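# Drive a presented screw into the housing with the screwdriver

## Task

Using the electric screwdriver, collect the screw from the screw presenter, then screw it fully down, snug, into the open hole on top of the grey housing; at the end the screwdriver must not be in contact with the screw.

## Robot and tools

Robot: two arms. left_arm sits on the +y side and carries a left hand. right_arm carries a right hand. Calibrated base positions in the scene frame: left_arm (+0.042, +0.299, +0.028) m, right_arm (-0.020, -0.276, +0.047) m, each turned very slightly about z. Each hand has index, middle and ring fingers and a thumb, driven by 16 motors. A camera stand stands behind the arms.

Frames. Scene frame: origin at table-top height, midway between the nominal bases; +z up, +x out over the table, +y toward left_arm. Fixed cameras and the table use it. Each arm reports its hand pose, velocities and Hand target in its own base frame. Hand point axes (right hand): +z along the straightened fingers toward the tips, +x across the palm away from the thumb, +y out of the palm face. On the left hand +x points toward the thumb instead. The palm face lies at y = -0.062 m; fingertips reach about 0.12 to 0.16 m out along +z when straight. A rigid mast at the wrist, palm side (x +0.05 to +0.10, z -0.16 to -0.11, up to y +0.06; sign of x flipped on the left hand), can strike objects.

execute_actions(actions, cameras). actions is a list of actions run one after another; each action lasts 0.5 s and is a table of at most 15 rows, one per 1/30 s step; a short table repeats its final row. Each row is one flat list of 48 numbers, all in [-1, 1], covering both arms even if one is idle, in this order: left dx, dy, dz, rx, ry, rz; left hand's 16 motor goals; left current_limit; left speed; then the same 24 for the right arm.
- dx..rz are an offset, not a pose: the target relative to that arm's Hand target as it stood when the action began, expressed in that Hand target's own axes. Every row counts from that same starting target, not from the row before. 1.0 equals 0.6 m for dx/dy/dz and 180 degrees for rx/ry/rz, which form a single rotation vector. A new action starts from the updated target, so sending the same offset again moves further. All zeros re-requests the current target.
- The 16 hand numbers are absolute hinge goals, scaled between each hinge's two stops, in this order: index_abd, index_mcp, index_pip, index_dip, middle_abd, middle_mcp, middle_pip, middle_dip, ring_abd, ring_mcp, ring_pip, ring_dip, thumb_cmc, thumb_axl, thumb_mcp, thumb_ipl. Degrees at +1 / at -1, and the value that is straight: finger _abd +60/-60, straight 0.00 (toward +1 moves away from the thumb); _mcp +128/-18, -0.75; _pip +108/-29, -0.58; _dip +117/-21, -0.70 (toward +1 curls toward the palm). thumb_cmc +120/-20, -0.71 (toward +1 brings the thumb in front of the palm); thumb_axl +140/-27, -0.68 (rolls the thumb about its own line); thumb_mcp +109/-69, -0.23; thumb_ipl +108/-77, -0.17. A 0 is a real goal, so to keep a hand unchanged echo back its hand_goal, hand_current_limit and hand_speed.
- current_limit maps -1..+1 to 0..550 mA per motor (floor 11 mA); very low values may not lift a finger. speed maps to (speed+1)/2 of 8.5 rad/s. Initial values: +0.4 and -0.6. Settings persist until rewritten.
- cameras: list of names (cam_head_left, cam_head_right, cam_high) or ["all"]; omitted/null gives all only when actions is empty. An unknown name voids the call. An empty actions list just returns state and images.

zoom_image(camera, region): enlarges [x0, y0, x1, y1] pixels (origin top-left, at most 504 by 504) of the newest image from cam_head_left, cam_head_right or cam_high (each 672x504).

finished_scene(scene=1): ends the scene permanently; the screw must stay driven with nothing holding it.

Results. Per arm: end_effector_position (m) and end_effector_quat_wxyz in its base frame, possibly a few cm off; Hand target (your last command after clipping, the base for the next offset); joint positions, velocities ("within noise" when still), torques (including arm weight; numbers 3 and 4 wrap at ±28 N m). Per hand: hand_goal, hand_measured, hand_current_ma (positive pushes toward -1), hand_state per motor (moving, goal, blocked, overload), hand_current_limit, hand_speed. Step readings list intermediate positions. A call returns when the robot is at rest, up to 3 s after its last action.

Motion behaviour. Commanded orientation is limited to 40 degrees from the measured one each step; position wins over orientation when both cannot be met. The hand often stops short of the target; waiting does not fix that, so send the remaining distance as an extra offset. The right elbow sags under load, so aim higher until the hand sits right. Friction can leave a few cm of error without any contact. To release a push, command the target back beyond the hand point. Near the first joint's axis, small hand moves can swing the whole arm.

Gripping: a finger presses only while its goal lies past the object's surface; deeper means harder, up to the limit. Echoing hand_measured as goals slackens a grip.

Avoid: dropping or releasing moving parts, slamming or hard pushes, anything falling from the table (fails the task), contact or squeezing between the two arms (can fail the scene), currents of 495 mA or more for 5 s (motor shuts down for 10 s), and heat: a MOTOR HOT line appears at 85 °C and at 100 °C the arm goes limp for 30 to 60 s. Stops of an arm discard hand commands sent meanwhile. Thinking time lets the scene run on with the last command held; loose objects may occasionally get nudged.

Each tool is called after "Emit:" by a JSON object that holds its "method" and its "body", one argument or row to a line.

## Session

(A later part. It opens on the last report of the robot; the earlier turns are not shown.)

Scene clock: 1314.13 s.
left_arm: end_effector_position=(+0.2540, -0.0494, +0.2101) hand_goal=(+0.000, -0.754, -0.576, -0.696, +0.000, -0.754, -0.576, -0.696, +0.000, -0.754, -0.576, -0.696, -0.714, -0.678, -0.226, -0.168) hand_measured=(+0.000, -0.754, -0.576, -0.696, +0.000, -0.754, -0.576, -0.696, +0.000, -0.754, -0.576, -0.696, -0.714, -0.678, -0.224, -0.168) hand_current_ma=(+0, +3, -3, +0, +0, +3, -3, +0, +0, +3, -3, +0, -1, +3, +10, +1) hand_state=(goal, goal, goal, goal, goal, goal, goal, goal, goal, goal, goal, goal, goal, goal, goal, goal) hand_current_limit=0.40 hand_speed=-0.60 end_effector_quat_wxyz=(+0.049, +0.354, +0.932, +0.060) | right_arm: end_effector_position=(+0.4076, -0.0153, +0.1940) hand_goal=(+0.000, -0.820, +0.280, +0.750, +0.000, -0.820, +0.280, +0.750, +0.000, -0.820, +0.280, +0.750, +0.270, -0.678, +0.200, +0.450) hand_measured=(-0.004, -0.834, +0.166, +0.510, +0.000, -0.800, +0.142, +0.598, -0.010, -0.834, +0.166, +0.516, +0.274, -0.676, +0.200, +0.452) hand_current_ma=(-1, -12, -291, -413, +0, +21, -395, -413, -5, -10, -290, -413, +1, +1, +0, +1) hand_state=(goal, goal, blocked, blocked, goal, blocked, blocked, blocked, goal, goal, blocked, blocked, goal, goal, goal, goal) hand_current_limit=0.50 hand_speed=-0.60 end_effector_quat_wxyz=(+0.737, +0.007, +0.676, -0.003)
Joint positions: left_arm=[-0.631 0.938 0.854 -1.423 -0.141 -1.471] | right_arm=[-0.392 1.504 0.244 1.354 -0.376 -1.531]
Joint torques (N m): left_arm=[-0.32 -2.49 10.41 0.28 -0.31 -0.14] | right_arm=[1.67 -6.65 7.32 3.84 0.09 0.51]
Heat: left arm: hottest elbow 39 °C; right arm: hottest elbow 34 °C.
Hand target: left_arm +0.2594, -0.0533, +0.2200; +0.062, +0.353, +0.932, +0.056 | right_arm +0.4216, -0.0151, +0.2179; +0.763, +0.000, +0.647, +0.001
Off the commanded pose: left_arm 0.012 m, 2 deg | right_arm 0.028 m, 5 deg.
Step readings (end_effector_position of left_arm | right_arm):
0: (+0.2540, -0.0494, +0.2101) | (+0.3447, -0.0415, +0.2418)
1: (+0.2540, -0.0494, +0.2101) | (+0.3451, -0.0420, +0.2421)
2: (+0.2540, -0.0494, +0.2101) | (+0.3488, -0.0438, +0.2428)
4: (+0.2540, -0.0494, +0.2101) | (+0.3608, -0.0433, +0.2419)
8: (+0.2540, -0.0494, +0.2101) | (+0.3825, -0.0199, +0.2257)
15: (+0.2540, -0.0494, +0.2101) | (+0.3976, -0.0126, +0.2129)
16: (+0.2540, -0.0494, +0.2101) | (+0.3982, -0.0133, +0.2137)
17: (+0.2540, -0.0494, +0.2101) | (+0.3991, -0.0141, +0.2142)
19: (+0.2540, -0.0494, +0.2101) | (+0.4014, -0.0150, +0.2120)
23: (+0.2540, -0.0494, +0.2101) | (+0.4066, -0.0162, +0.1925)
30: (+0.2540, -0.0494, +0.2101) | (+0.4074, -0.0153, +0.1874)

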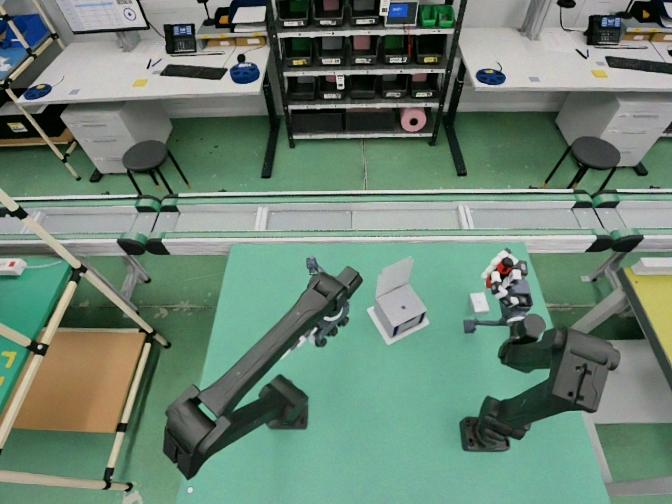

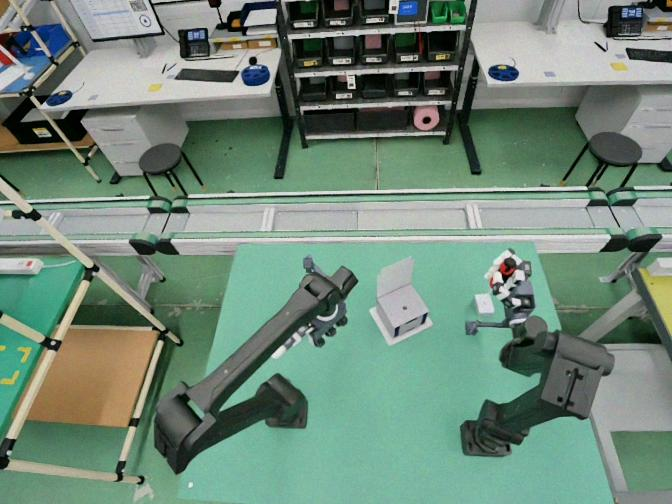

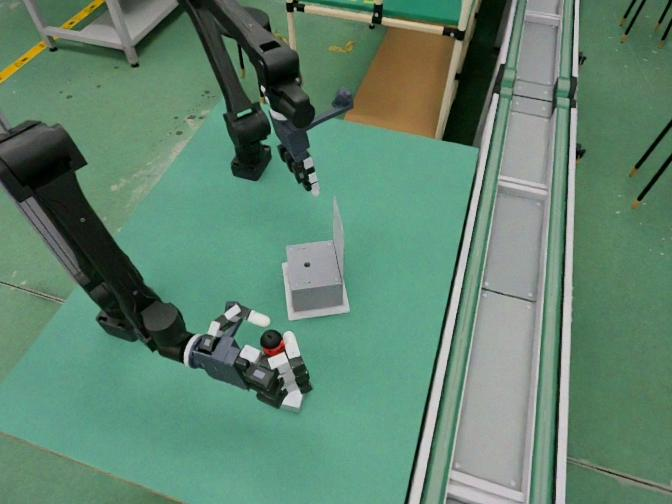

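Emit:
{"method": "execute_actions", "body": {
  "actions": [
    [[0,0,0,0,0,0,0,-0.754,-0.576,-0.696,0,-0.754,-0.576,-0.696,0,-0.754,-0.576,-0.696,-0.714,-0.678,-0.226,-0.168,0.4,-0.6,0.0225,0.005,-0.0172,0,0,0,0,-0.82,0.28,0.75,0,-0.82,0.28,0.75,0,-0.82,0.28,0.75,0.271,-0.678,0.2,0.45,0.5,-0.6]]
  ],
  "cameras": ["cam_head_left","cam_head_right"]
}}

Emit:
{"method": "zoom_image", "body": {
  "camera": "cam_head_left",
  "region": [455, 265, 515, 325]
}}

Emit:
{"method": "zoom_image", "body": {
  "camera": "cam_head_right",
  "region": [460, 265, 520, 325]
}}

Scene clock: 1329.23 s.
left_arm: end_effector_position=(+0.2540, -0.0494, +0.2101) hand_goal=(+0.000, -0.754, -0.576, -0.696, +0.000, -0.754, -0.576, -0.696, +0.000, -0.754, -0.576, -0.696, -0.714, -0.678, -0.226, -0.168) hand_measured=(+0.000, -0.754, -0.576, -0.696, +0.000, -0.754, -0.576, -0.696, +0.000, -0.754, -0.576, -0.696, -0.714, -0.678, -0.224, -0.168) hand_current_ma=(+0, +3, -3, +0, +0, +3, -3, +0, +0, +3, -3, +0, -1, +3, +10, +1) hand_state=(goal, goal, goal, goal, goal, goal, goal, goal, goal, goal, goal, goal, goal, goal, goal, goal) hand_current_limit=0.40 hand_speed=-0.60 end_effector_quat_wxyz=(+0.049, +0.354, +0.932, +0.060) | right_arm: end_effector_position=(+0.4077, -0.0152, +0.1868) hand_goal=(+0.000, -0.820, +0.280, +0.750, +0.000, -0.820, +0.280, +0.750, +0.000, -0.820, +0.280, +0.750, +0.270, -0.678, +0.200, +0.450) hand_measured=(-0.004, -0.834, +0.166, +0.510, +0.000, -0.800, +0.142, +0.598, -0.010, -0.834, +0.166, +0.516, +0.274, -0.676, +0.200, +0.452) hand_current_ma=(-1, -12, -291, -412, +0, +21, -395, -413, -5, -10, -290, -412, +1, +1, +0, +1) hand_state=(goal, goal, blocked, blocked, goal, blocked, blocked, blocked, goal, goal, blocked, blocked, goal, goal, goal, goal) hand_current_limit=0.50 hand_speed=-0.60 end_effector_quat_wxyz=(+0.744, +0.004, +0.668, -0.006)
Joint positions: left_arm=[-0.631 0.938 0.854 -1.423 -0.141 -1.471] | right_arm=[-0.391 1.578 0.244 1.449 -0.374 -1.53]
Joint torques (N m): left_arm=[-0.79 -2.37 10.51 0.25 -0.3 -0.11] | right_arm=[0.91 -7.3 5.49 4.12 0.16 0.45]
Heat: left arm: hottest elbow 39 °C; right arm: hottest elbow 34 °C.
Hand target: left_arm +0.2594, -0.0533, +0.2200; +0.062, +0.353, +0.932, +0.056 | right_arm +0.4136, -0.0121, +0.2029; +0.763, +0.000, +0.647, +0.000
Off the commanded pose: left_arm 0.012 m, 2 deg | right_arm 0.017 m, 3 deg.
Step readings (end_effector_position of left_arm | right_arm):
0: (+0.2540, -0.0494, +0.2101) | (+0.4076, -0.0153, +0.1939)
1: (+0.2540, -0.0494, +0.2101) | (+0.4076, -0.0153, +0.1940)
2: (+0.2540, -0.0494, +0.2101) | (+0.4075, -0.0154, +0.1942)
4: (+0.2540, -0.0494, +0.2101) | (+0.4073, -0.0152, +0.1939)
8: (+0.2540, -0.0494, +0.2101) | (+0.4079, -0.0154, +0.1874)
15: (+0.2540, -0.0494, +0.2101) | (+0.4078, -0.0154, +0.1860)
Images, in order (width x height): cam_head_left 672x504, cam_head_right 672x504.

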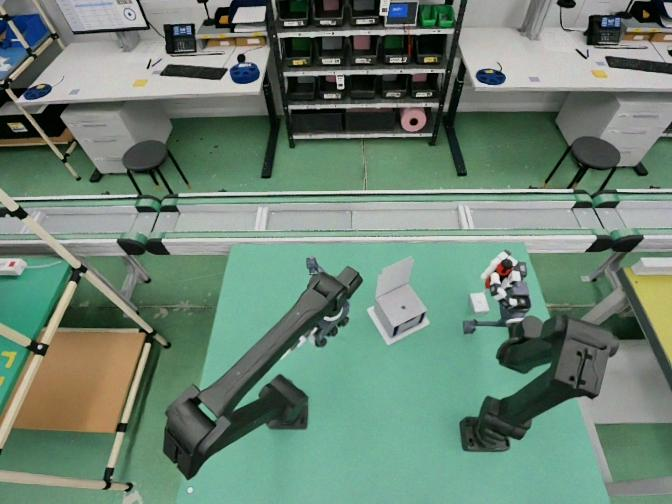

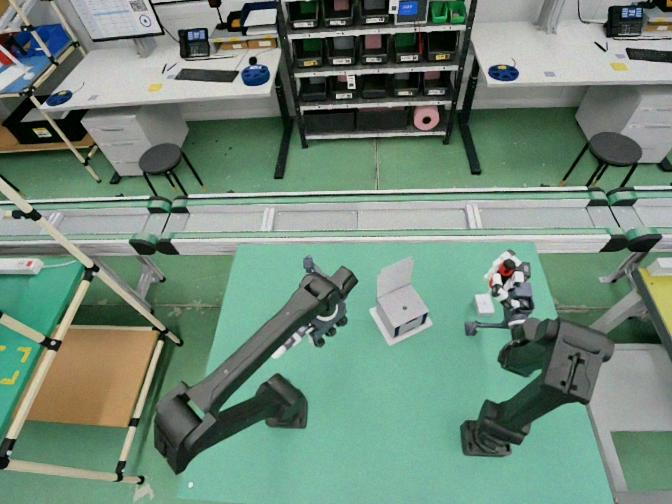

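Scaled by 8.400 from the camera's 672x504 image, which has a finer 960x720 frame.

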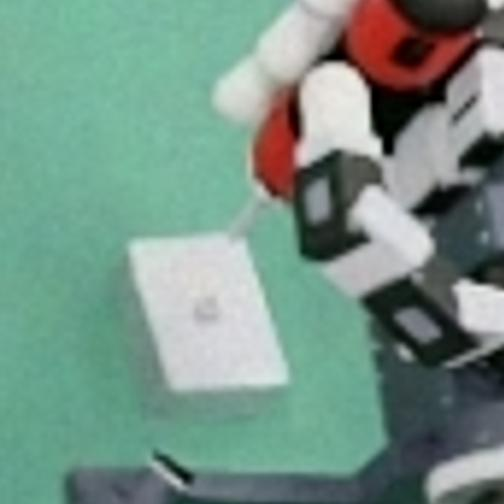

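Scaled by 8.400 from the camera's 672x504 image, which has a finer 960x720 frame.

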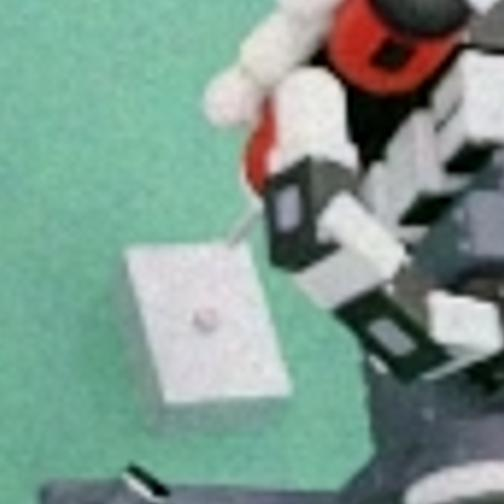

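Emit:
{"method": "execute_actions", "body": {
  "actions": [
    [[0,0,0,0,0,0,0,-0.754,-0.576,-0.696,0,-0.754,-0.576,-0.696,0,-0.754,-0.576,-0.696,-0.714,-0.678,-0.226,-0.168,0.4,-0.6,0,0.01,0,0,0.034,0,0,-0.82,0.28,0.75,0,-0.82,0.28,0.75,0,-0.82,0.28,0.75,0.271,-0.678,0.2,0.45,0.5,-0.6]]
  ],
  "cameras": ["all"]
}}

Emit:
{"method": "zoom_image", "body": {
  "camera": "cam_head_left",
  "region": [455, 265, 515, 325]
}}

Emit:
{"method": "zoom_image", "body": {
  "camera": "cam_head_right",
  "region": [460, 265, 520, 325]
}}

Emit:
{"method": "zoom_image", "body": {
  "camera": "cam_high",
  "region": [220, 300, 340, 420]
}}

Scene clock: 1375.87 s.
left_arm: end_effector_position=(+0.2540, -0.0494, +0.2101) hand_goal=(+0.000, -0.754, -0.576, -0.696, +0.000, -0.754, -0.576, -0.696, +0.000, -0.754, -0.576, -0.696, -0.714, -0.678, -0.226, -0.168) hand_measured=(+0.000, -0.754, -0.576, -0.696, +0.000, -0.754, -0.576, -0.696, +0.000, -0.754, -0.576, -0.696, -0.714, -0.678, -0.224, -0.168) hand_current_ma=(+0, +3, -3, +0, +0, +3, -3, +0, +0, +3, -3, +0, -1, +3, +10, +1) hand_state=(goal, goal, goal, goal, goal, goal, goal, goal, goal, goal, goal, goal, goal, goal, goal, goal) hand_current_limit=0.40 hand_speed=-0.60 end_effector_quat_wxyz=(+0.049, +0.354, +0.932, +0.060) | right_arm: end_effector_position=(+0.4101, -0.0107, +0.1888) hand_goal=(+0.000, -0.820, +0.280, +0.750, +0.000, -0.820, +0.280, +0.750, +0.000, -0.820, +0.280, +0.750, +0.270, -0.678, +0.200, +0.450) hand_measured=(-0.004, -0.834, +0.166, +0.510, +0.000, -0.800, +0.142, +0.598, -0.010, -0.834, +0.166, +0.516, +0.274, -0.676, +0.200, +0.452) hand_current_ma=(-1, -12, -291, -413, +0, +21, -395, -412, -5, -10, -290, -412, +1, +1, +0, +1) hand_state=(goal, goal, blocked, blocked, goal, blocked, blocked, blocked, goal, goal, blocked, blocked, goal, goal, goal, goal) hand_current_limit=0.50 hand_speed=-0.60 end_effector_quat_wxyz=(+0.713, +0.013, +0.701, +0.004)
Joint positions: left_arm=[-0.631 0.938 0.854 -1.423 -0.141 -1.471] | right_arm=[-0.374 1.437 0.244 1.212 -0.362 -1.54]
Joint torques (N m): left_arm=[-0.73 -2.55 10.47 0.23 -0.29 -0.1] | right_arm=[1.55 -8.76 5.98 2.71 0.05 0.16]
Heat: left arm: hottest elbow 39 °C; right arm: hottest elbow 31 °C.
Hand target: left_arm +0.2594, -0.0533, +0.2200; +0.062, +0.353, +0.932, +0.056 | right_arm +0.4136, -0.0061, +0.2028; +0.727, +0.000, +0.687, +0.001
Off the commanded pose: left_arm 0.012 m, 2 deg | right_arm 0.015 m, 3 deg.
Step readings (end_effector_position of left_arm | right_arm):
0: (+0.2540, -0.0494, +0.2101) | (+0.4077, -0.0152, +0.1868)
1: (+0.2540, -0.0494, +0.2101) | (+0.4077, -0.0152, +0.1868)
2: (+0.2540, -0.0494, +0.2101) | (+0.4081, -0.0151, +0.1861)
4: (+0.2540, -0.0494, +0.2101) | (+0.4097, -0.0151, +0.1838)
8: (+0.2540, -0.0494, +0.2101) | (+0.4100, -0.0121, +0.1889)
15: (+0.2540, -0.0494, +0.2101) | (+0.4097, -0.0106, +0.1920)

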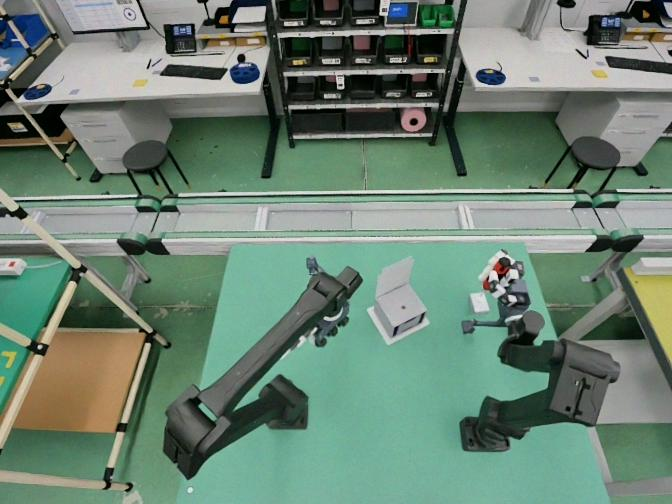

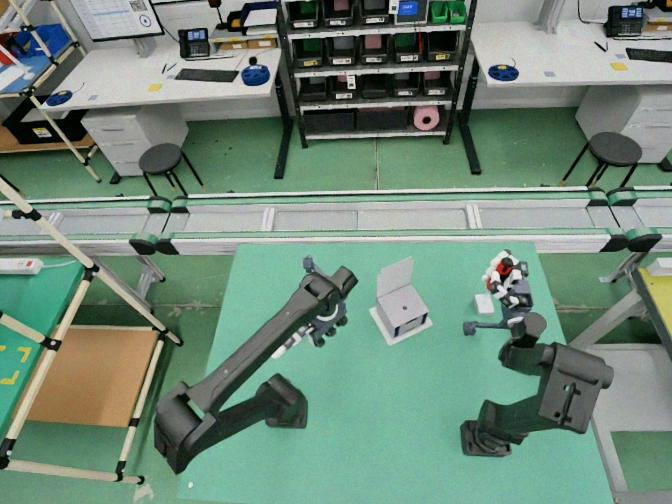

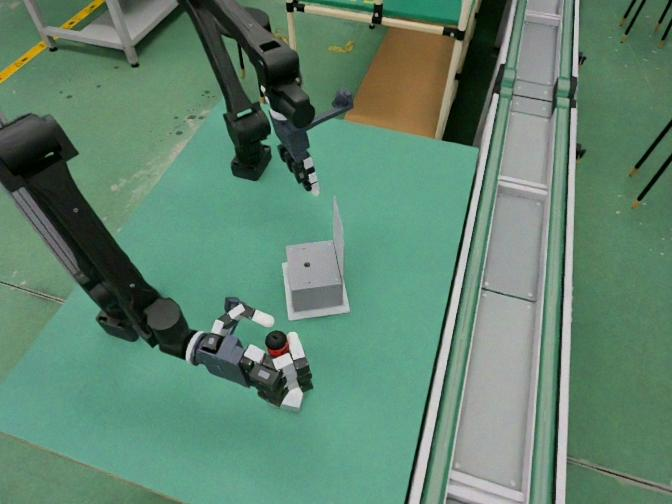

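Scaled by 8.400 from the camera's 672x504 image, which has a finer 960x720 frame.

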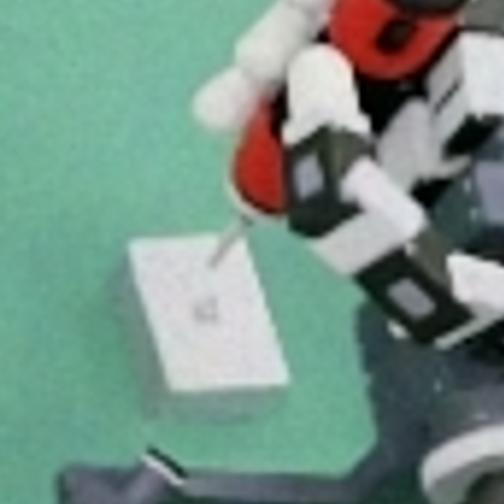

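Scaled by 8.400 from the camera's 672x504 image, which has a finer 960x720 frame.

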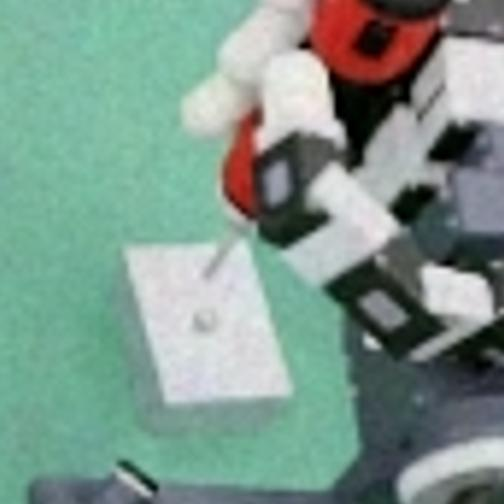

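Scaled by 4.200 from the camera's 672x504 image, which has a finer 960x720 frame.

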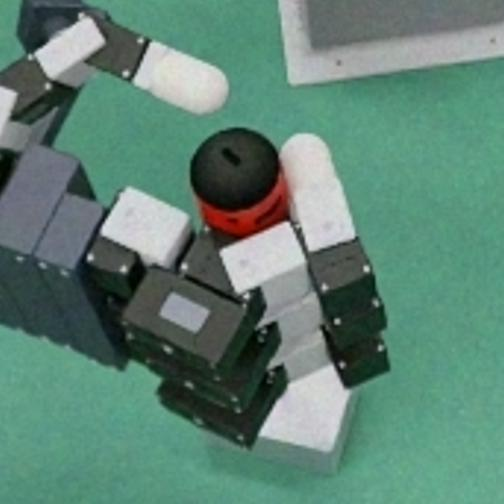

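Emit:
{"method": "execute_actions", "body": {
  "actions": [
    [[0,0,0,0,0,0,0,-0.754,-0.576,-0.696,0,-0.754,-0.576,-0.696,0,-0.754,-0.576,-0.696,-0.714,-0.678,-0.226,-0.168,0.4,-0.6, 0,-0.0117,-0.0067,0,0,0,0,-0.82,0.28,0.75,0,-0.82,0.28,0.75,0,-0.82,0.28,0.75,0.271,-0.678,0.2,0.45,0.5,-0.6]]
  ],
  "cameras": ["cam_head_left","cam_head_right"]
}}

Emit:
{"method": "zoom_image", "body": {
  "camera": "cam_head_left",
  "region": [455, 265, 515, 325]
}}

Emit:
{"method": "zoom_image", "body": {
  "camera": "cam_head_right",
  "region": [460, 265, 520, 325]
}}

Scene clock: 1396.83 s.
left_arm: end_effector_position=(+0.2540, -0.0494, +0.2101) hand_goal=(+0.000, -0.754, -0.576, -0.696, +0.000, -0.754, -0.576, -0.696, +0.000, -0.754, -0.576, -0.696, -0.714, -0.678, -0.226, -0.168) hand_measured=(+0.000, -0.754, -0.576, -0.696, +0.000, -0.754, -0.576, -0.696, +0.000, -0.754, -0.576, -0.696, -0.714, -0.678, -0.224, -0.168) hand_current_ma=(+0, +3, -3, +0, +0, +3, -3, +0, +0, +3, -3, +0, -1, +3, +10, +1) hand_state=(goal, goal, goal, goal, goal, goal, goal, goal, goal, goal, goal, goal, goal, goal, goal, goal) hand_current_limit=0.40 hand_speed=-0.60 end_effector_quat_wxyz=(+0.049, +0.354, +0.932, +0.060) | right_arm: end_effector_position=(+0.4079, -0.0065, +0.1885) hand_goal=(+0.000, -0.820, +0.280, +0.750, +0.000, -0.820, +0.280, +0.750, +0.000, -0.820, +0.280, +0.750, +0.270, -0.678, +0.200, +0.450) hand_measured=(-0.004, -0.834, +0.166, +0.510, +0.000, -0.800, +0.142, +0.598, -0.010, -0.834, +0.166, +0.516, +0.274, -0.676, +0.200, +0.452) hand_current_ma=(-1, -12, -291, -412, +0, +21, -395, -412, -5, -10, -290, -413, +1, +1, +0, +1) hand_state=(goal, goal, blocked, blocked, goal, blocked, blocked, blocked, goal, goal, blocked, blocked, goal, goal, goal, goal) hand_current_limit=0.50 hand_speed=-0.60 end_effector_quat_wxyz=(+0.713, +0.003, +0.701, +0.013)
Joint positions: left_arm=[-0.631 0.938 0.854 -1.423 -0.141 -1.471] | right_arm=[-0.375 1.437 0.244 1.211 -0.388 -1.541]
Joint torques (N m): left_arm=[-0.62 -2.32 10.41 0.24 -0.31 -0.12] | right_arm=[-0.79 -10.34 5.63 2.62 -0.11 0.18]
Heat: left arm: hottest elbow 39 °C; right arm: hottest elbow 31 °C.
Hand target: left_arm +0.2594, -0.0533, +0.2200; +0.062, +0.353, +0.932, +0.056 | right_arm +0.4096, -0.0132, +0.2026; +0.727, +0.000, +0.687, +0.000
Off the commanded pose: left_arm 0.012 m, 2 deg | right_arm 0.016 m, 3 deg.
Step readings (end_effector_position of left_arm | right_arm):
0: (+0.2540, -0.0494, +0.2101) | (+0.4101, -0.0107, +0.1886)
1: (+0.2540, -0.0494, +0.2101) | (+0.4101, -0.0107, +0.1886)
2: (+0.2540, -0.0494, +0.2101) | (+0.4099, -0.0102, +0.1886)
4: (+0.2540, -0.0494, +0.2101) | (+0.4089, -0.0082, +0.1886)
8: (+0.2540, -0.0494, +0.2101) | (+0.4081, -0.0066, +0.1886)
15: (+0.2540, -0.0494, +0.2101) | (+0.4079, -0.0065, +0.1885)
Images, in order (width x height): cam_head_left 672x504, cam_head_right 672x504.

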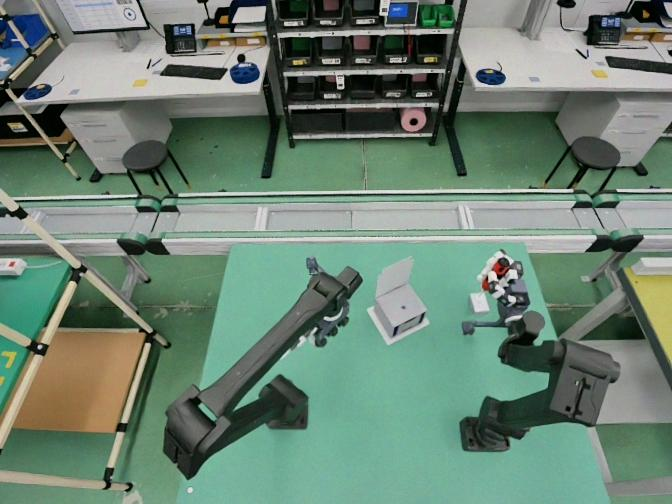

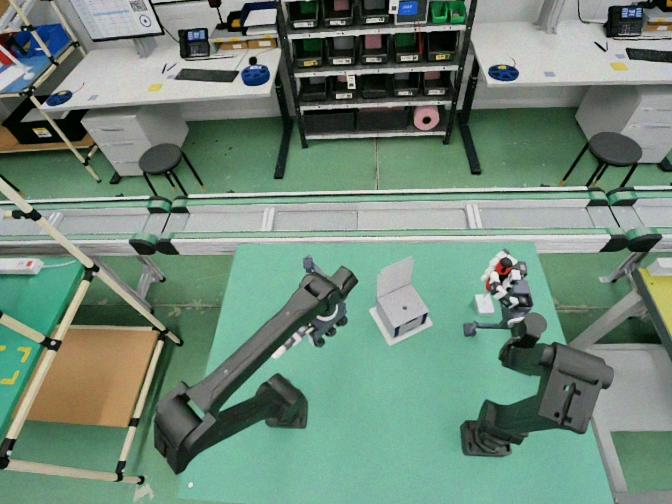

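Scaled by 8.400 from the camera's 672x504 image, which has a finer 960x720 frame.

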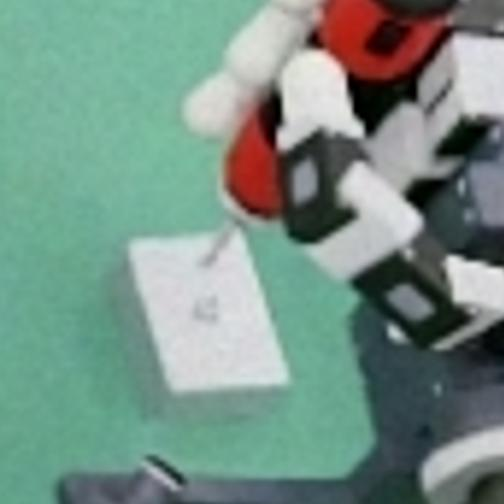

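Scaled by 8.400 from the camera's 672x504 image, which has a finer 960x720 frame.

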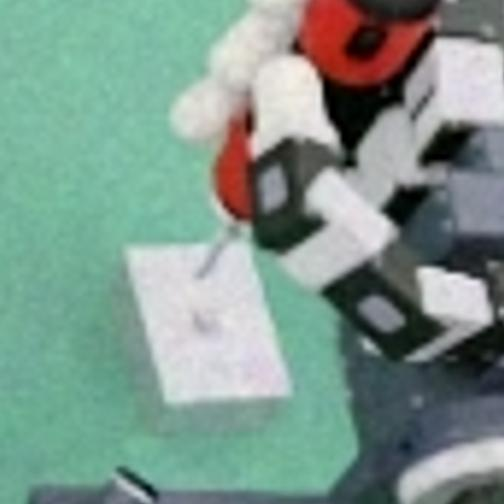

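Emit:
{"method": "execute_actions", "body": {
  "actions": [
    [[0,0,0,0,0,0,0,-0.754,-0.576,-0.696,0,-0.754,-0.576,-0.696,0,-0.754,-0.576,-0.696,-0.714,-0.678,-0.226,-0.168,0.4,-0.6, 0,-0.01,0,0,0,0,0,-0.82,0.28,0.75,0,-0.82,0.28,0.75,0,-0.82,0.28,0.75,0.271,-0.678,0.2,0.45,0.5,-0.6]]
  ]
}}

Scene clock: 1401.43 s.
left_arm: end_effector_position=(+0.2540, -0.0494, +0.2101) hand_goal=(+0.000, -0.754, -0.576, -0.696, +0.000, -0.754, -0.576, -0.696, +0.000, -0.754, -0.576, -0.696, -0.714, -0.678, -0.226, -0.168) hand_measured=(+0.000, -0.754, -0.576, -0.696, +0.000, -0.754, -0.576, -0.696, +0.000, -0.754, -0.576, -0.696, -0.714, -0.678, -0.224, -0.168) hand_current_ma=(+0, +3, -3, +0, +0, +3, -3, +0, +0, +3, -3, +0, -1, +3, +10, +1) hand_state=(goal, goal, goal, goal, goal, goal, goal, goal, goal, goal, goal, goal, goal, goal, goal, goal) hand_current_limit=0.40 hand_speed=-0.60 end_effector_quat_wxyz=(+0.049, +0.354, +0.932, +0.060) | right_arm: end_effector_position=(+0.4058, -0.0119, +0.1885) hand_goal=(+0.000, -0.820, +0.280, +0.750, +0.000, -0.820, +0.280, +0.750, +0.000, -0.820, +0.280, +0.750, +0.270, -0.678, +0.200, +0.450) hand_measured=(-0.004, -0.834, +0.166, +0.510, +0.000, -0.800, +0.142, +0.598, -0.010, -0.834, +0.166, +0.516, +0.274, -0.676, +0.200, +0.452) hand_current_ma=(-1, -12, -291, -412, +0, +21, -395, -413, -5, -10, -290, -412, +1, +1, +0, +1) hand_state=(goal, goal, blocked, blocked, goal, blocked, blocked, blocked, goal, goal, blocked, blocked, goal, goal, goal, goal) hand_current_limit=0.50 hand_speed=-0.60 end_effector_quat_wxyz=(+0.713, +0.004, +0.701, +0.012)
Joint positions: left_arm=[-0.631 0.938 0.854 -1.423 -0.141 -1.471] | right_arm=[-0.397 1.437 0.244 1.211 -0.41 -1.541]
Joint torques (N m): left_arm=[-0.79 -2.61 10.48 0.29 -0.32 -0.13] | right_arm=[-0.73 -8.7 5.93 2.8 -0.13 0.18]
Heat: left arm: hottest elbow 39 °C; right arm: hottest elbow 31 °C.
Hand target: left_arm +0.2594, -0.0533, +0.2200; +0.062, +0.353, +0.932, +0.056 | right_arm +0.4096, -0.0192, +0.2026; +0.727, +0.000, +0.687, +0.000
Off the commanded pose: left_arm 0.012 m, 2 deg | right_arm 0.016 m, 3 deg.
Step readings (end_effector_position of left_arm | right_arm):
0: (+0.2540, -0.0494, +0.2101) | (+0.4079, -0.0064, +0.1885)
1: (+0.2540, -0.0494, +0.2101) | (+0.4078, -0.0063, +0.1885)
2: (+0.2540, -0.0494, +0.2101) | (+0.4076, -0.0064, +0.1885)
4: (+0.2540, -0.0494, +0.2101) | (+0.4067, -0.0072, +0.1885)
8: (+0.2540, -0.0494, +0.2101) | (+0.4061, -0.0105, +0.1885)
15: (+0.2540, -0.0494, +0.2101) | (+0.4059, -0.0120, +0.1885)

Emit:
{"method": "execute_actions", "body": {
  "actions": [
    [[0,0,0,0,0,0,0,-0.754,-0.576,-0.696,0,-0.754,-0.576,-0.696,0,-0.754,-0.576,-0.696,-0.714,-0.678,-0.226,-0.168,0.4,-0.6, 0.0167,-0.01,0.001,0,0,0,0,-0.82,0.28,0.75,0,-0.82,0.28,0.75,0,-0.82,0.28,0.75,0.271,-0.678,0.2,0.45,0.5,-0.6]]
  ],
  "cameras": ["cam_head_left","cam_head_right"]
}}

Emit:
{"method": "zoom_image", "body": {
  "camera": "cam_head_left",
  "region": [455, 265, 515, 325]
}}

Emit:
{"method": "zoom_image", "body": {
  "camera": "cam_head_right",
  "region": [460, 265, 520, 325]
}}

Scene clock: 1407.37 s.
left_arm: end_effector_position=(+0.2540, -0.0494, +0.2101) hand_goal=(+0.000, -0.754, -0.576, -0.696, +0.000, -0.754, -0.576, -0.696, +0.000, -0.754, -0.576, -0.696, -0.714, -0.678, -0.226, -0.168) hand_measured=(+0.000, -0.754, -0.576, -0.696, +0.000, -0.754, -0.576, -0.696, +0.000, -0.754, -0.576, -0.696, -0.714, -0.678, -0.224, -0.168) hand_current_ma=(+0, +3, -3, +0, +0, +3, -3, +0, +0, +3, -3, +0, -1, +3, +10, +1) hand_state=(goal, goal, goal, goal, goal, goal, goal, goal, goal, goal, goal, goal, goal, goal, goal, goal) hand_current_limit=0.40 hand_speed=-0.60 end_effector_quat_wxyz=(+0.049, +0.354, +0.932, +0.060) | right_arm: end_effector_position=(+0.4053, -0.0171, +0.1789) hand_goal=(+0.000, -0.820, +0.280, +0.750, +0.000, -0.820, +0.280, +0.750, +0.000, -0.820, +0.280, +0.750, +0.270, -0.678, +0.200, +0.450) hand_measured=(-0.004, -0.834, +0.166, +0.510, +0.000, -0.800, +0.142, +0.598, -0.010, -0.834, +0.166, +0.516, +0.274, -0.676, +0.200, +0.452) hand_current_ma=(-1, -12, -291, -412, +0, +21, -395, -413, -5, -10, -290, -412, +1, +1, +0, +1) hand_state=(goal, goal, blocked, blocked, goal, blocked, blocked, blocked, goal, goal, blocked, blocked, goal, goal, goal, goal) hand_current_limit=0.50 hand_speed=-0.60 end_effector_quat_wxyz=(+0.708, +0.006, +0.706, +0.014)
Joint positions: left_arm=[-0.631 0.938 0.854 -1.423 -0.141 -1.471] | right_arm=[-0.417 1.479 0.244 1.239 -0.429 -1.541]
Joint torques (N m): left_arm=[-0.21 -2.61 10.5 0.24 -0.31 -0.1] | right_arm=[-0.97 -6.42 5.94 4.1 -0.13 0.22]
Heat: left arm: hottest elbow 39 °C; right arm: hottest elbow 31 °C.
Hand target: left_arm +0.2594, -0.0533, +0.2200; +0.062, +0.353, +0.932, +0.056 | right_arm +0.4108, -0.0252, +0.1927; +0.727, +0.000, +0.687, +0.000
Off the commanded pose: left_arm 0.012 m, 2 deg | right_arm 0.017 m, 4 deg.
Step readings (end_effector_position of left_arm | right_arm):
0: (+0.2540, -0.0494, +0.2101) | (+0.4058, -0.0119, +0.1885)
1: (+0.2540, -0.0494, +0.2101) | (+0.4058, -0.0119, +0.1885)
2: (+0.2540, -0.0494, +0.2101) | (+0.4055, -0.0119, +0.1885)
4: (+0.2540, -0.0494, +0.2101) | (+0.4049, -0.0132, +0.1875)
8: (+0.2540, -0.0494, +0.2101) | (+0.4051, -0.0155, +0.1814)
15: (+0.2540, -0.0494, +0.2101) | (+0.4054, -0.0172, +0.1783)
Images, in order (width x height): cam_head_left 672x504, cam_head_right 672x504.

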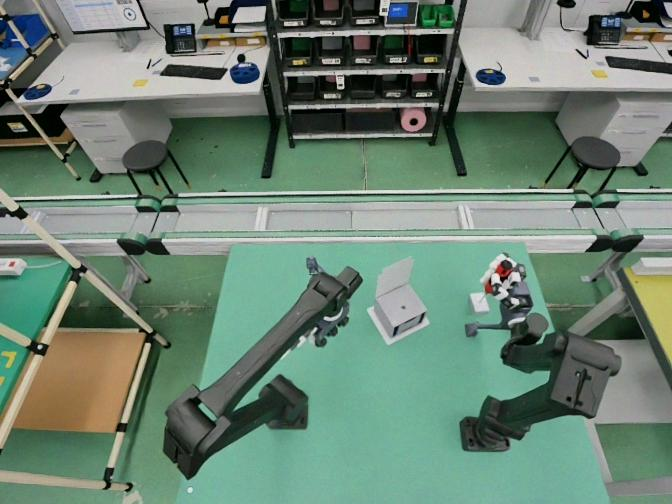

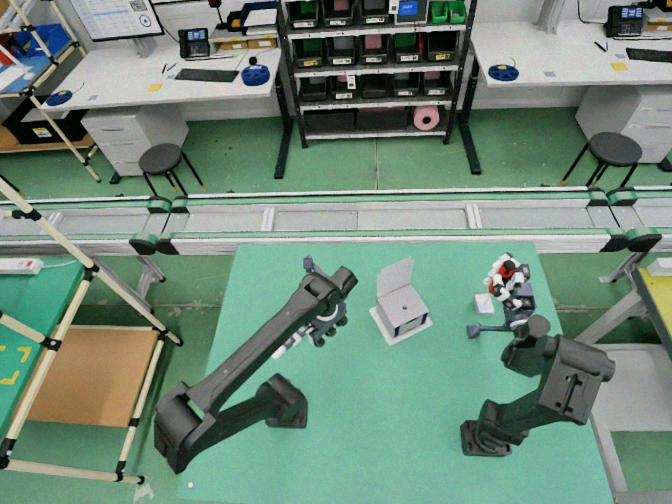

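Scaled by 8.400 from the camera's 672x504 image, which has a finer 960x720 frame.

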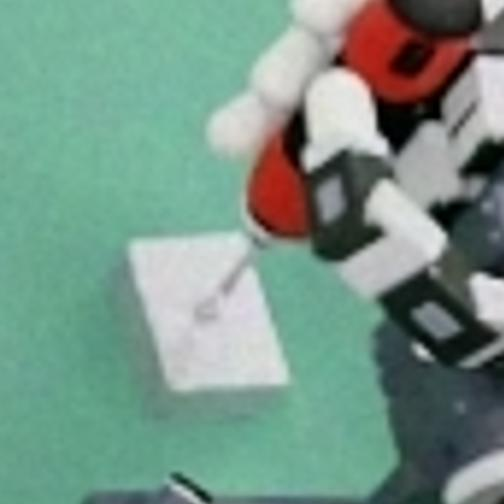

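Scaled by 8.400 from the camera's 672x504 image, which has a finer 960x720 frame.

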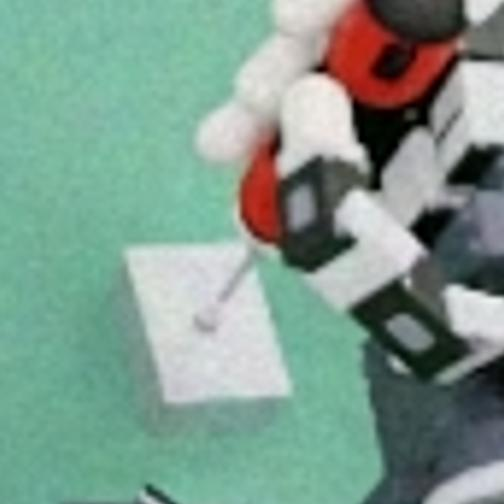

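Emit:
{"method": "zoom_image", "body": {
  "camera": "cam_head_left",
  "region": [468, 290, 492, 314]
}}

Emit:
{"method": "zoom_image", "body": {
  "camera": "cam_head_right",
  "region": [472, 290, 496, 314]
}}

Scaled by 21.000 from the camera's 672x504 image, which has a finer 960x720 frame.

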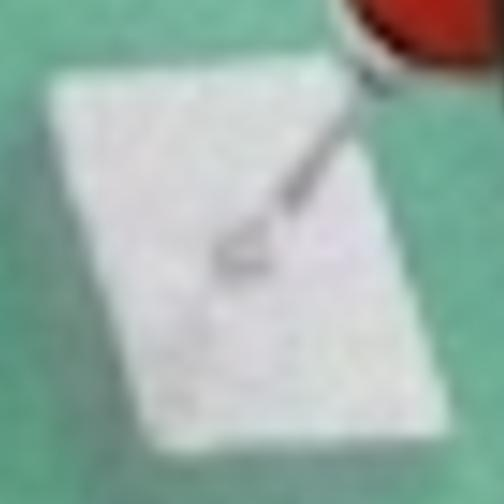

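Scaled by 21.000 from the camera's 672x504 image, which has a finer 960x720 frame.

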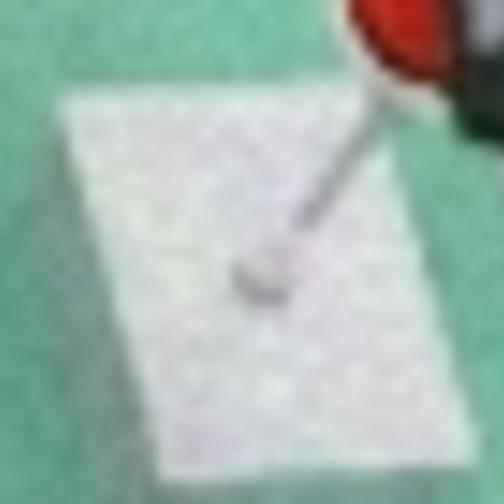

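Emit:
{"method": "execute_actions", "body": {
  "actions": [
    [[0,0,0,0,0,0,0,-0.754,-0.576,-0.696,0,-0.754,-0.576,-0.696,0,-0.754,-0.576,-0.696,-0.714,-0.678,-0.226,-0.168,0.4,-0.6, 0.0133,0,0.0005,0,0,0,0,-0.82,0.28,0.75,0,-0.82,0.28,0.75,0,-0.82,0.28,0.75,0.271,-0.678,0.2,0.45,0.5,-0.6]]
  ],
  "cameras": ["cam_head_left","cam_head_right"]
}}

Emit:
{"method": "zoom_image", "body": {
  "camera": "cam_head_left",
  "region": [468, 284, 498, 314]
}}

Emit:
{"method": "zoom_image", "body": {
  "camera": "cam_head_right",
  "region": [472, 284, 502, 314]
}}

Scene clock: 1419.43 s.
left_arm: end_effector_position=(+0.2540, -0.0494, +0.2101) hand_goal=(+0.000, -0.754, -0.576, -0.696, +0.000, -0.754, -0.576, -0.696, +0.000, -0.754, -0.576, -0.696, -0.714, -0.678, -0.226, -0.168) hand_measured=(+0.000, -0.754, -0.576, -0.696, +0.000, -0.754, -0.576, -0.696, +0.000, -0.754, -0.576, -0.696, -0.714, -0.678, -0.224, -0.168) hand_current_ma=(+0, +3, -3, +0, +0, +3, -3, +0, +0, +3, -3, +0, -1, +3, +10, +1) hand_state=(goal, goal, goal, goal, goal, goal, goal, goal, goal, goal, goal, goal, goal, goal, goal, goal) hand_current_limit=0.40 hand_speed=-0.60 end_effector_quat_wxyz=(+0.049, +0.354, +0.932, +0.060) | right_arm: end_effector_position=(+0.4061, -0.0175, +0.1717) hand_goal=(+0.000, -0.820, +0.280, +0.750, +0.000, -0.820, +0.280, +0.750, +0.000, -0.820, +0.280, +0.750, +0.270, -0.678, +0.200, +0.450) hand_measured=(-0.004, -0.834, +0.166, +0.510, +0.000, -0.800, +0.142, +0.598, -0.010, -0.834, +0.166, +0.516, +0.274, -0.676, +0.200, +0.452) hand_current_ma=(-1, -12, -291, -413, +0, +21, -395, -413, -5, -10, -290, -412, +1, +1, +0, +1) hand_state=(goal, goal, blocked, blocked, goal, blocked, blocked, blocked, goal, goal, blocked, blocked, goal, goal, goal, goal) hand_current_limit=0.50 hand_speed=-0.60 end_effector_quat_wxyz=(+0.708, +0.006, +0.706, +0.014)
Joint positions: left_arm=[-0.631 0.938 0.854 -1.423 -0.141 -1.471] | right_arm=[-0.417 1.526 0.244 1.286 -0.429 -1.541]
Joint torques (N m): left_arm=[-0.56 -2.32 10.44 0.2 -0.31 -0.12] | right_arm=[-0.67 -7.24 5.67 4 -0.09 0.18]
Heat: left arm: hottest elbow 39 °C; right arm: hottest elbow 31 °C.
Hand target: left_arm +0.2594, -0.0533, +0.2200; +0.062, +0.353, +0.932, +0.056 | right_arm +0.4116, -0.0253, +0.1847; +0.727, +0.000, +0.687, +0.000
Off the commanded pose: left_arm 0.012 m, 2 deg | right_arm 0.016 m, 4 deg.
Step readings (end_effector_position of left_arm | right_arm):
0: (+0.2540, -0.0494, +0.2101) | (+0.4053, -0.0171, +0.1789)
1: (+0.2540, -0.0494, +0.2101) | (+0.4053, -0.0171, +0.1789)
2: (+0.2540, -0.0494, +0.2101) | (+0.4053, -0.0171, +0.1791)
4: (+0.2540, -0.0494, +0.2101) | (+0.4054, -0.0171, +0.1783)
8: (+0.2540, -0.0494, +0.2101) | (+0.4060, -0.0174, +0.1728)
15: (+0.2540, -0.0494, +0.2101) | (+0.4061, -0.0175, +0.1712)
Images, in order (width x height): cam_head_left 672x504, cam_head_right 672x504.

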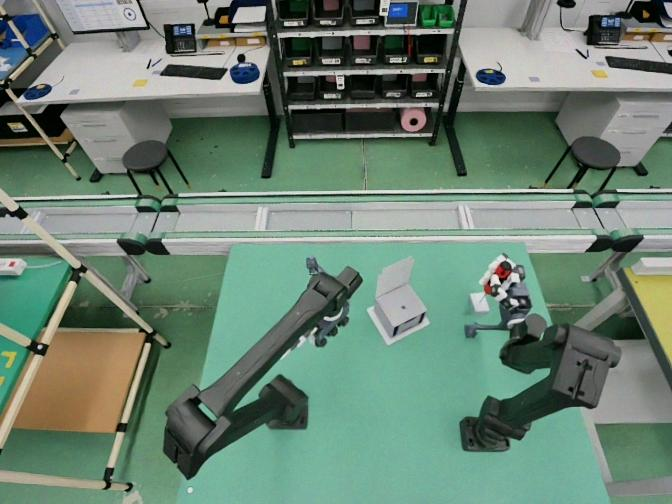

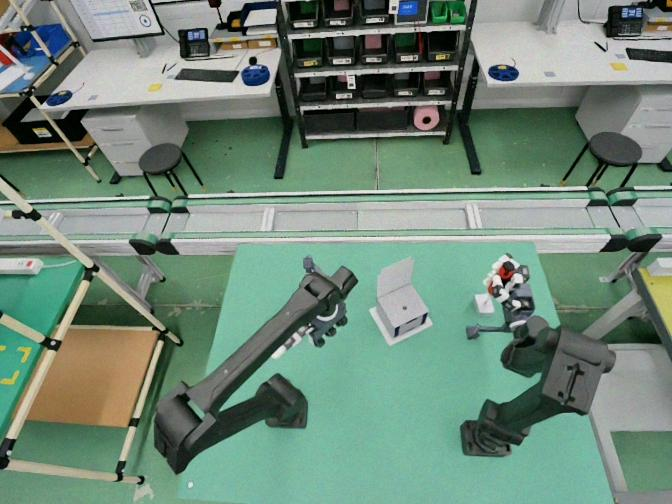

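Scaled by 16.800 from the camera's 672x504 image, which has a finer 960x720 frame.

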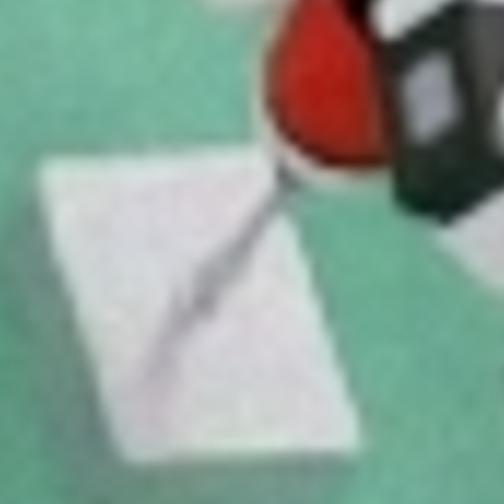

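Scaled by 16.800 from the camera's 672x504 image, which has a finer 960x720 frame.

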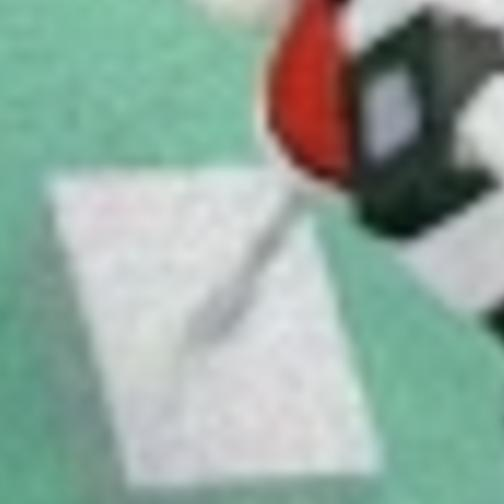

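Emit:
{"method": "execute_actions", "body": {
  "actions": [
    [[0,0,0,0,0,0,0,-0.754,-0.576,-0.696,0,-0.754,-0.576,-0.696,0,-0.754,-0.576,-0.696,-0.714,-0.678,-0.226,-0.168,0.4,-0.6, 0.0083,0,-0.001,0,0,0,0,-0.82,0.28,0.75,0,-0.82,0.28,0.75,0,-0.82,0.28,0.75,0.271,-0.678,0.2,0.45,0.5,-0.6]]
  ],
  "cameras": ["cam_head_left","cam_head_right"]
}}

Emit:
{"method": "zoom_image", "body": {
  "camera": "cam_head_left",
  "region": [468, 284, 498, 314]
}}

Emit:
{"method": "zoom_image", "body": {
  "camera": "cam_head_right",
  "region": [472, 284, 502, 314]
}}

Scene clock: 1424.87 s.
left_arm: end_effector_position=(+0.2540, -0.0494, +0.2101) hand_goal=(+0.000, -0.754, -0.576, -0.696, +0.000, -0.754, -0.576, -0.696, +0.000, -0.754, -0.576, -0.696, -0.714, -0.678, -0.226, -0.168) hand_measured=(+0.000, -0.754, -0.576, -0.696, +0.000, -0.754, -0.576, -0.696, +0.000, -0.754, -0.576, -0.696, -0.714, -0.678, -0.224, -0.168) hand_current_ma=(+0, +3, -3, +0, +0, +3, -3, +0, +0, +3, -3, +0, -1, +3, +10, +1) hand_state=(goal, goal, goal, goal, goal, goal, goal, goal, goal, goal, goal, goal, goal, goal, goal, goal) hand_current_limit=0.40 hand_speed=-0.60 end_effector_quat_wxyz=(+0.049, +0.354, +0.932, +0.060) | right_arm: end_effector_position=(+0.4063, -0.0176, +0.1678) hand_goal=(+0.000, -0.820, +0.280, +0.750, +0.000, -0.820, +0.280, +0.750, +0.000, -0.820, +0.280, +0.750, +0.270, -0.678, +0.200, +0.450) hand_measured=(-0.004, -0.834, +0.166, +0.510, +0.000, -0.800, +0.142, +0.598, -0.010, -0.834, +0.166, +0.516, +0.274, -0.676, +0.200, +0.452) hand_current_ma=(-1, -12, -291, -412, +0, +21, -395, -412, -5, -10, -290, -412, +1, +1, +0, +1) hand_state=(goal, goal, blocked, blocked, goal, blocked, blocked, blocked, goal, goal, blocked, blocked, goal, goal, goal, goal) hand_current_limit=0.50 hand_speed=-0.60 end_effector_quat_wxyz=(+0.709, +0.005, +0.705, +0.014)
Joint positions: left_arm=[-0.631 0.938 0.854 -1.423 -0.141 -1.471] | right_arm=[-0.417 1.553 0.244 1.317 -0.429 -1.541]
Joint torques (N m): left_arm=[-0.56 -2.37 10.48 0.38 -0.33 -0.13] | right_arm=[-1.44 -7.59 5.23 3.97 -0.15 0.17]
Heat: left arm: hottest elbow 39 °C; right arm: hottest elbow 31 °C.
Hand target: left_arm +0.2594, -0.0533, +0.2200; +0.062, +0.353, +0.932, +0.056 | right_arm +0.4113, -0.0253, +0.1797; +0.727, +0.000, +0.687, +0.000
Off the commanded pose: left_arm 0.012 m, 2 deg | right_arm 0.015 m, 3 deg.
Step readings (end_effector_position of left_arm | right_arm):
0: (+0.2540, -0.0494, +0.2101) | (+0.4061, -0.0175, +0.1717)
1: (+0.2540, -0.0494, +0.2101) | (+0.4061, -0.0175, +0.1718)
2: (+0.2540, -0.0494, +0.2101) | (+0.4060, -0.0174, +0.1718)
4: (+0.2540, -0.0494, +0.2101) | (+0.4060, -0.0174, +0.1715)
8: (+0.2540, -0.0494, +0.2101) | (+0.4063, -0.0176, +0.1683)
15: (+0.2540, -0.0494, +0.2101) | (+0.4064, -0.0176, +0.1675)
Images, in order (width x height): cam_head_left 672x504, cam_head_right 672x504.

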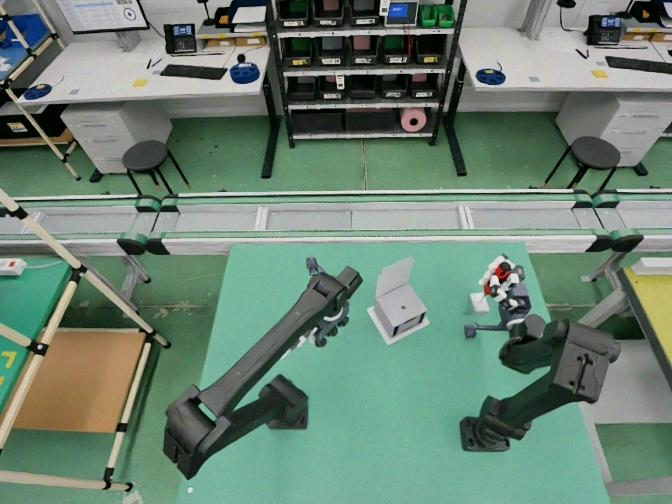

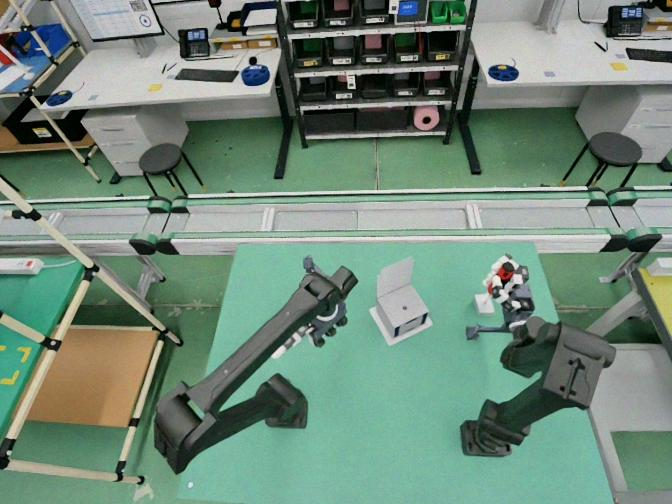

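Scaled by 16.800 from the camera's 672x504 image, which has a finer 960x720 frame.

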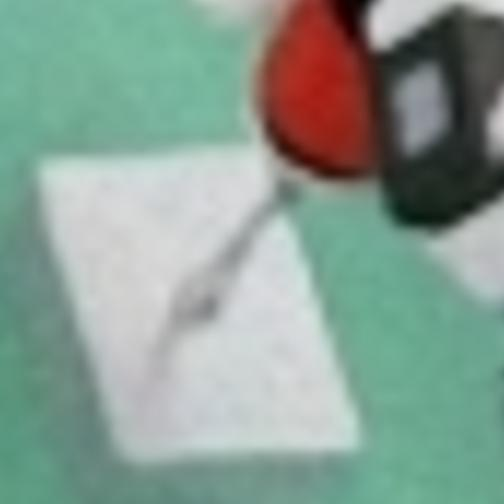

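Scaled by 16.800 from the camera's 672x504 image, which has a finer 960x720 frame.

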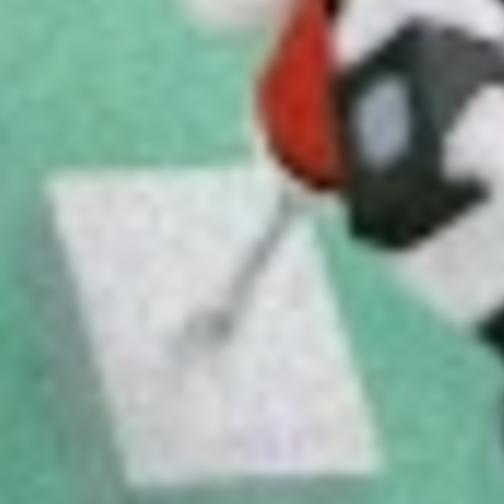

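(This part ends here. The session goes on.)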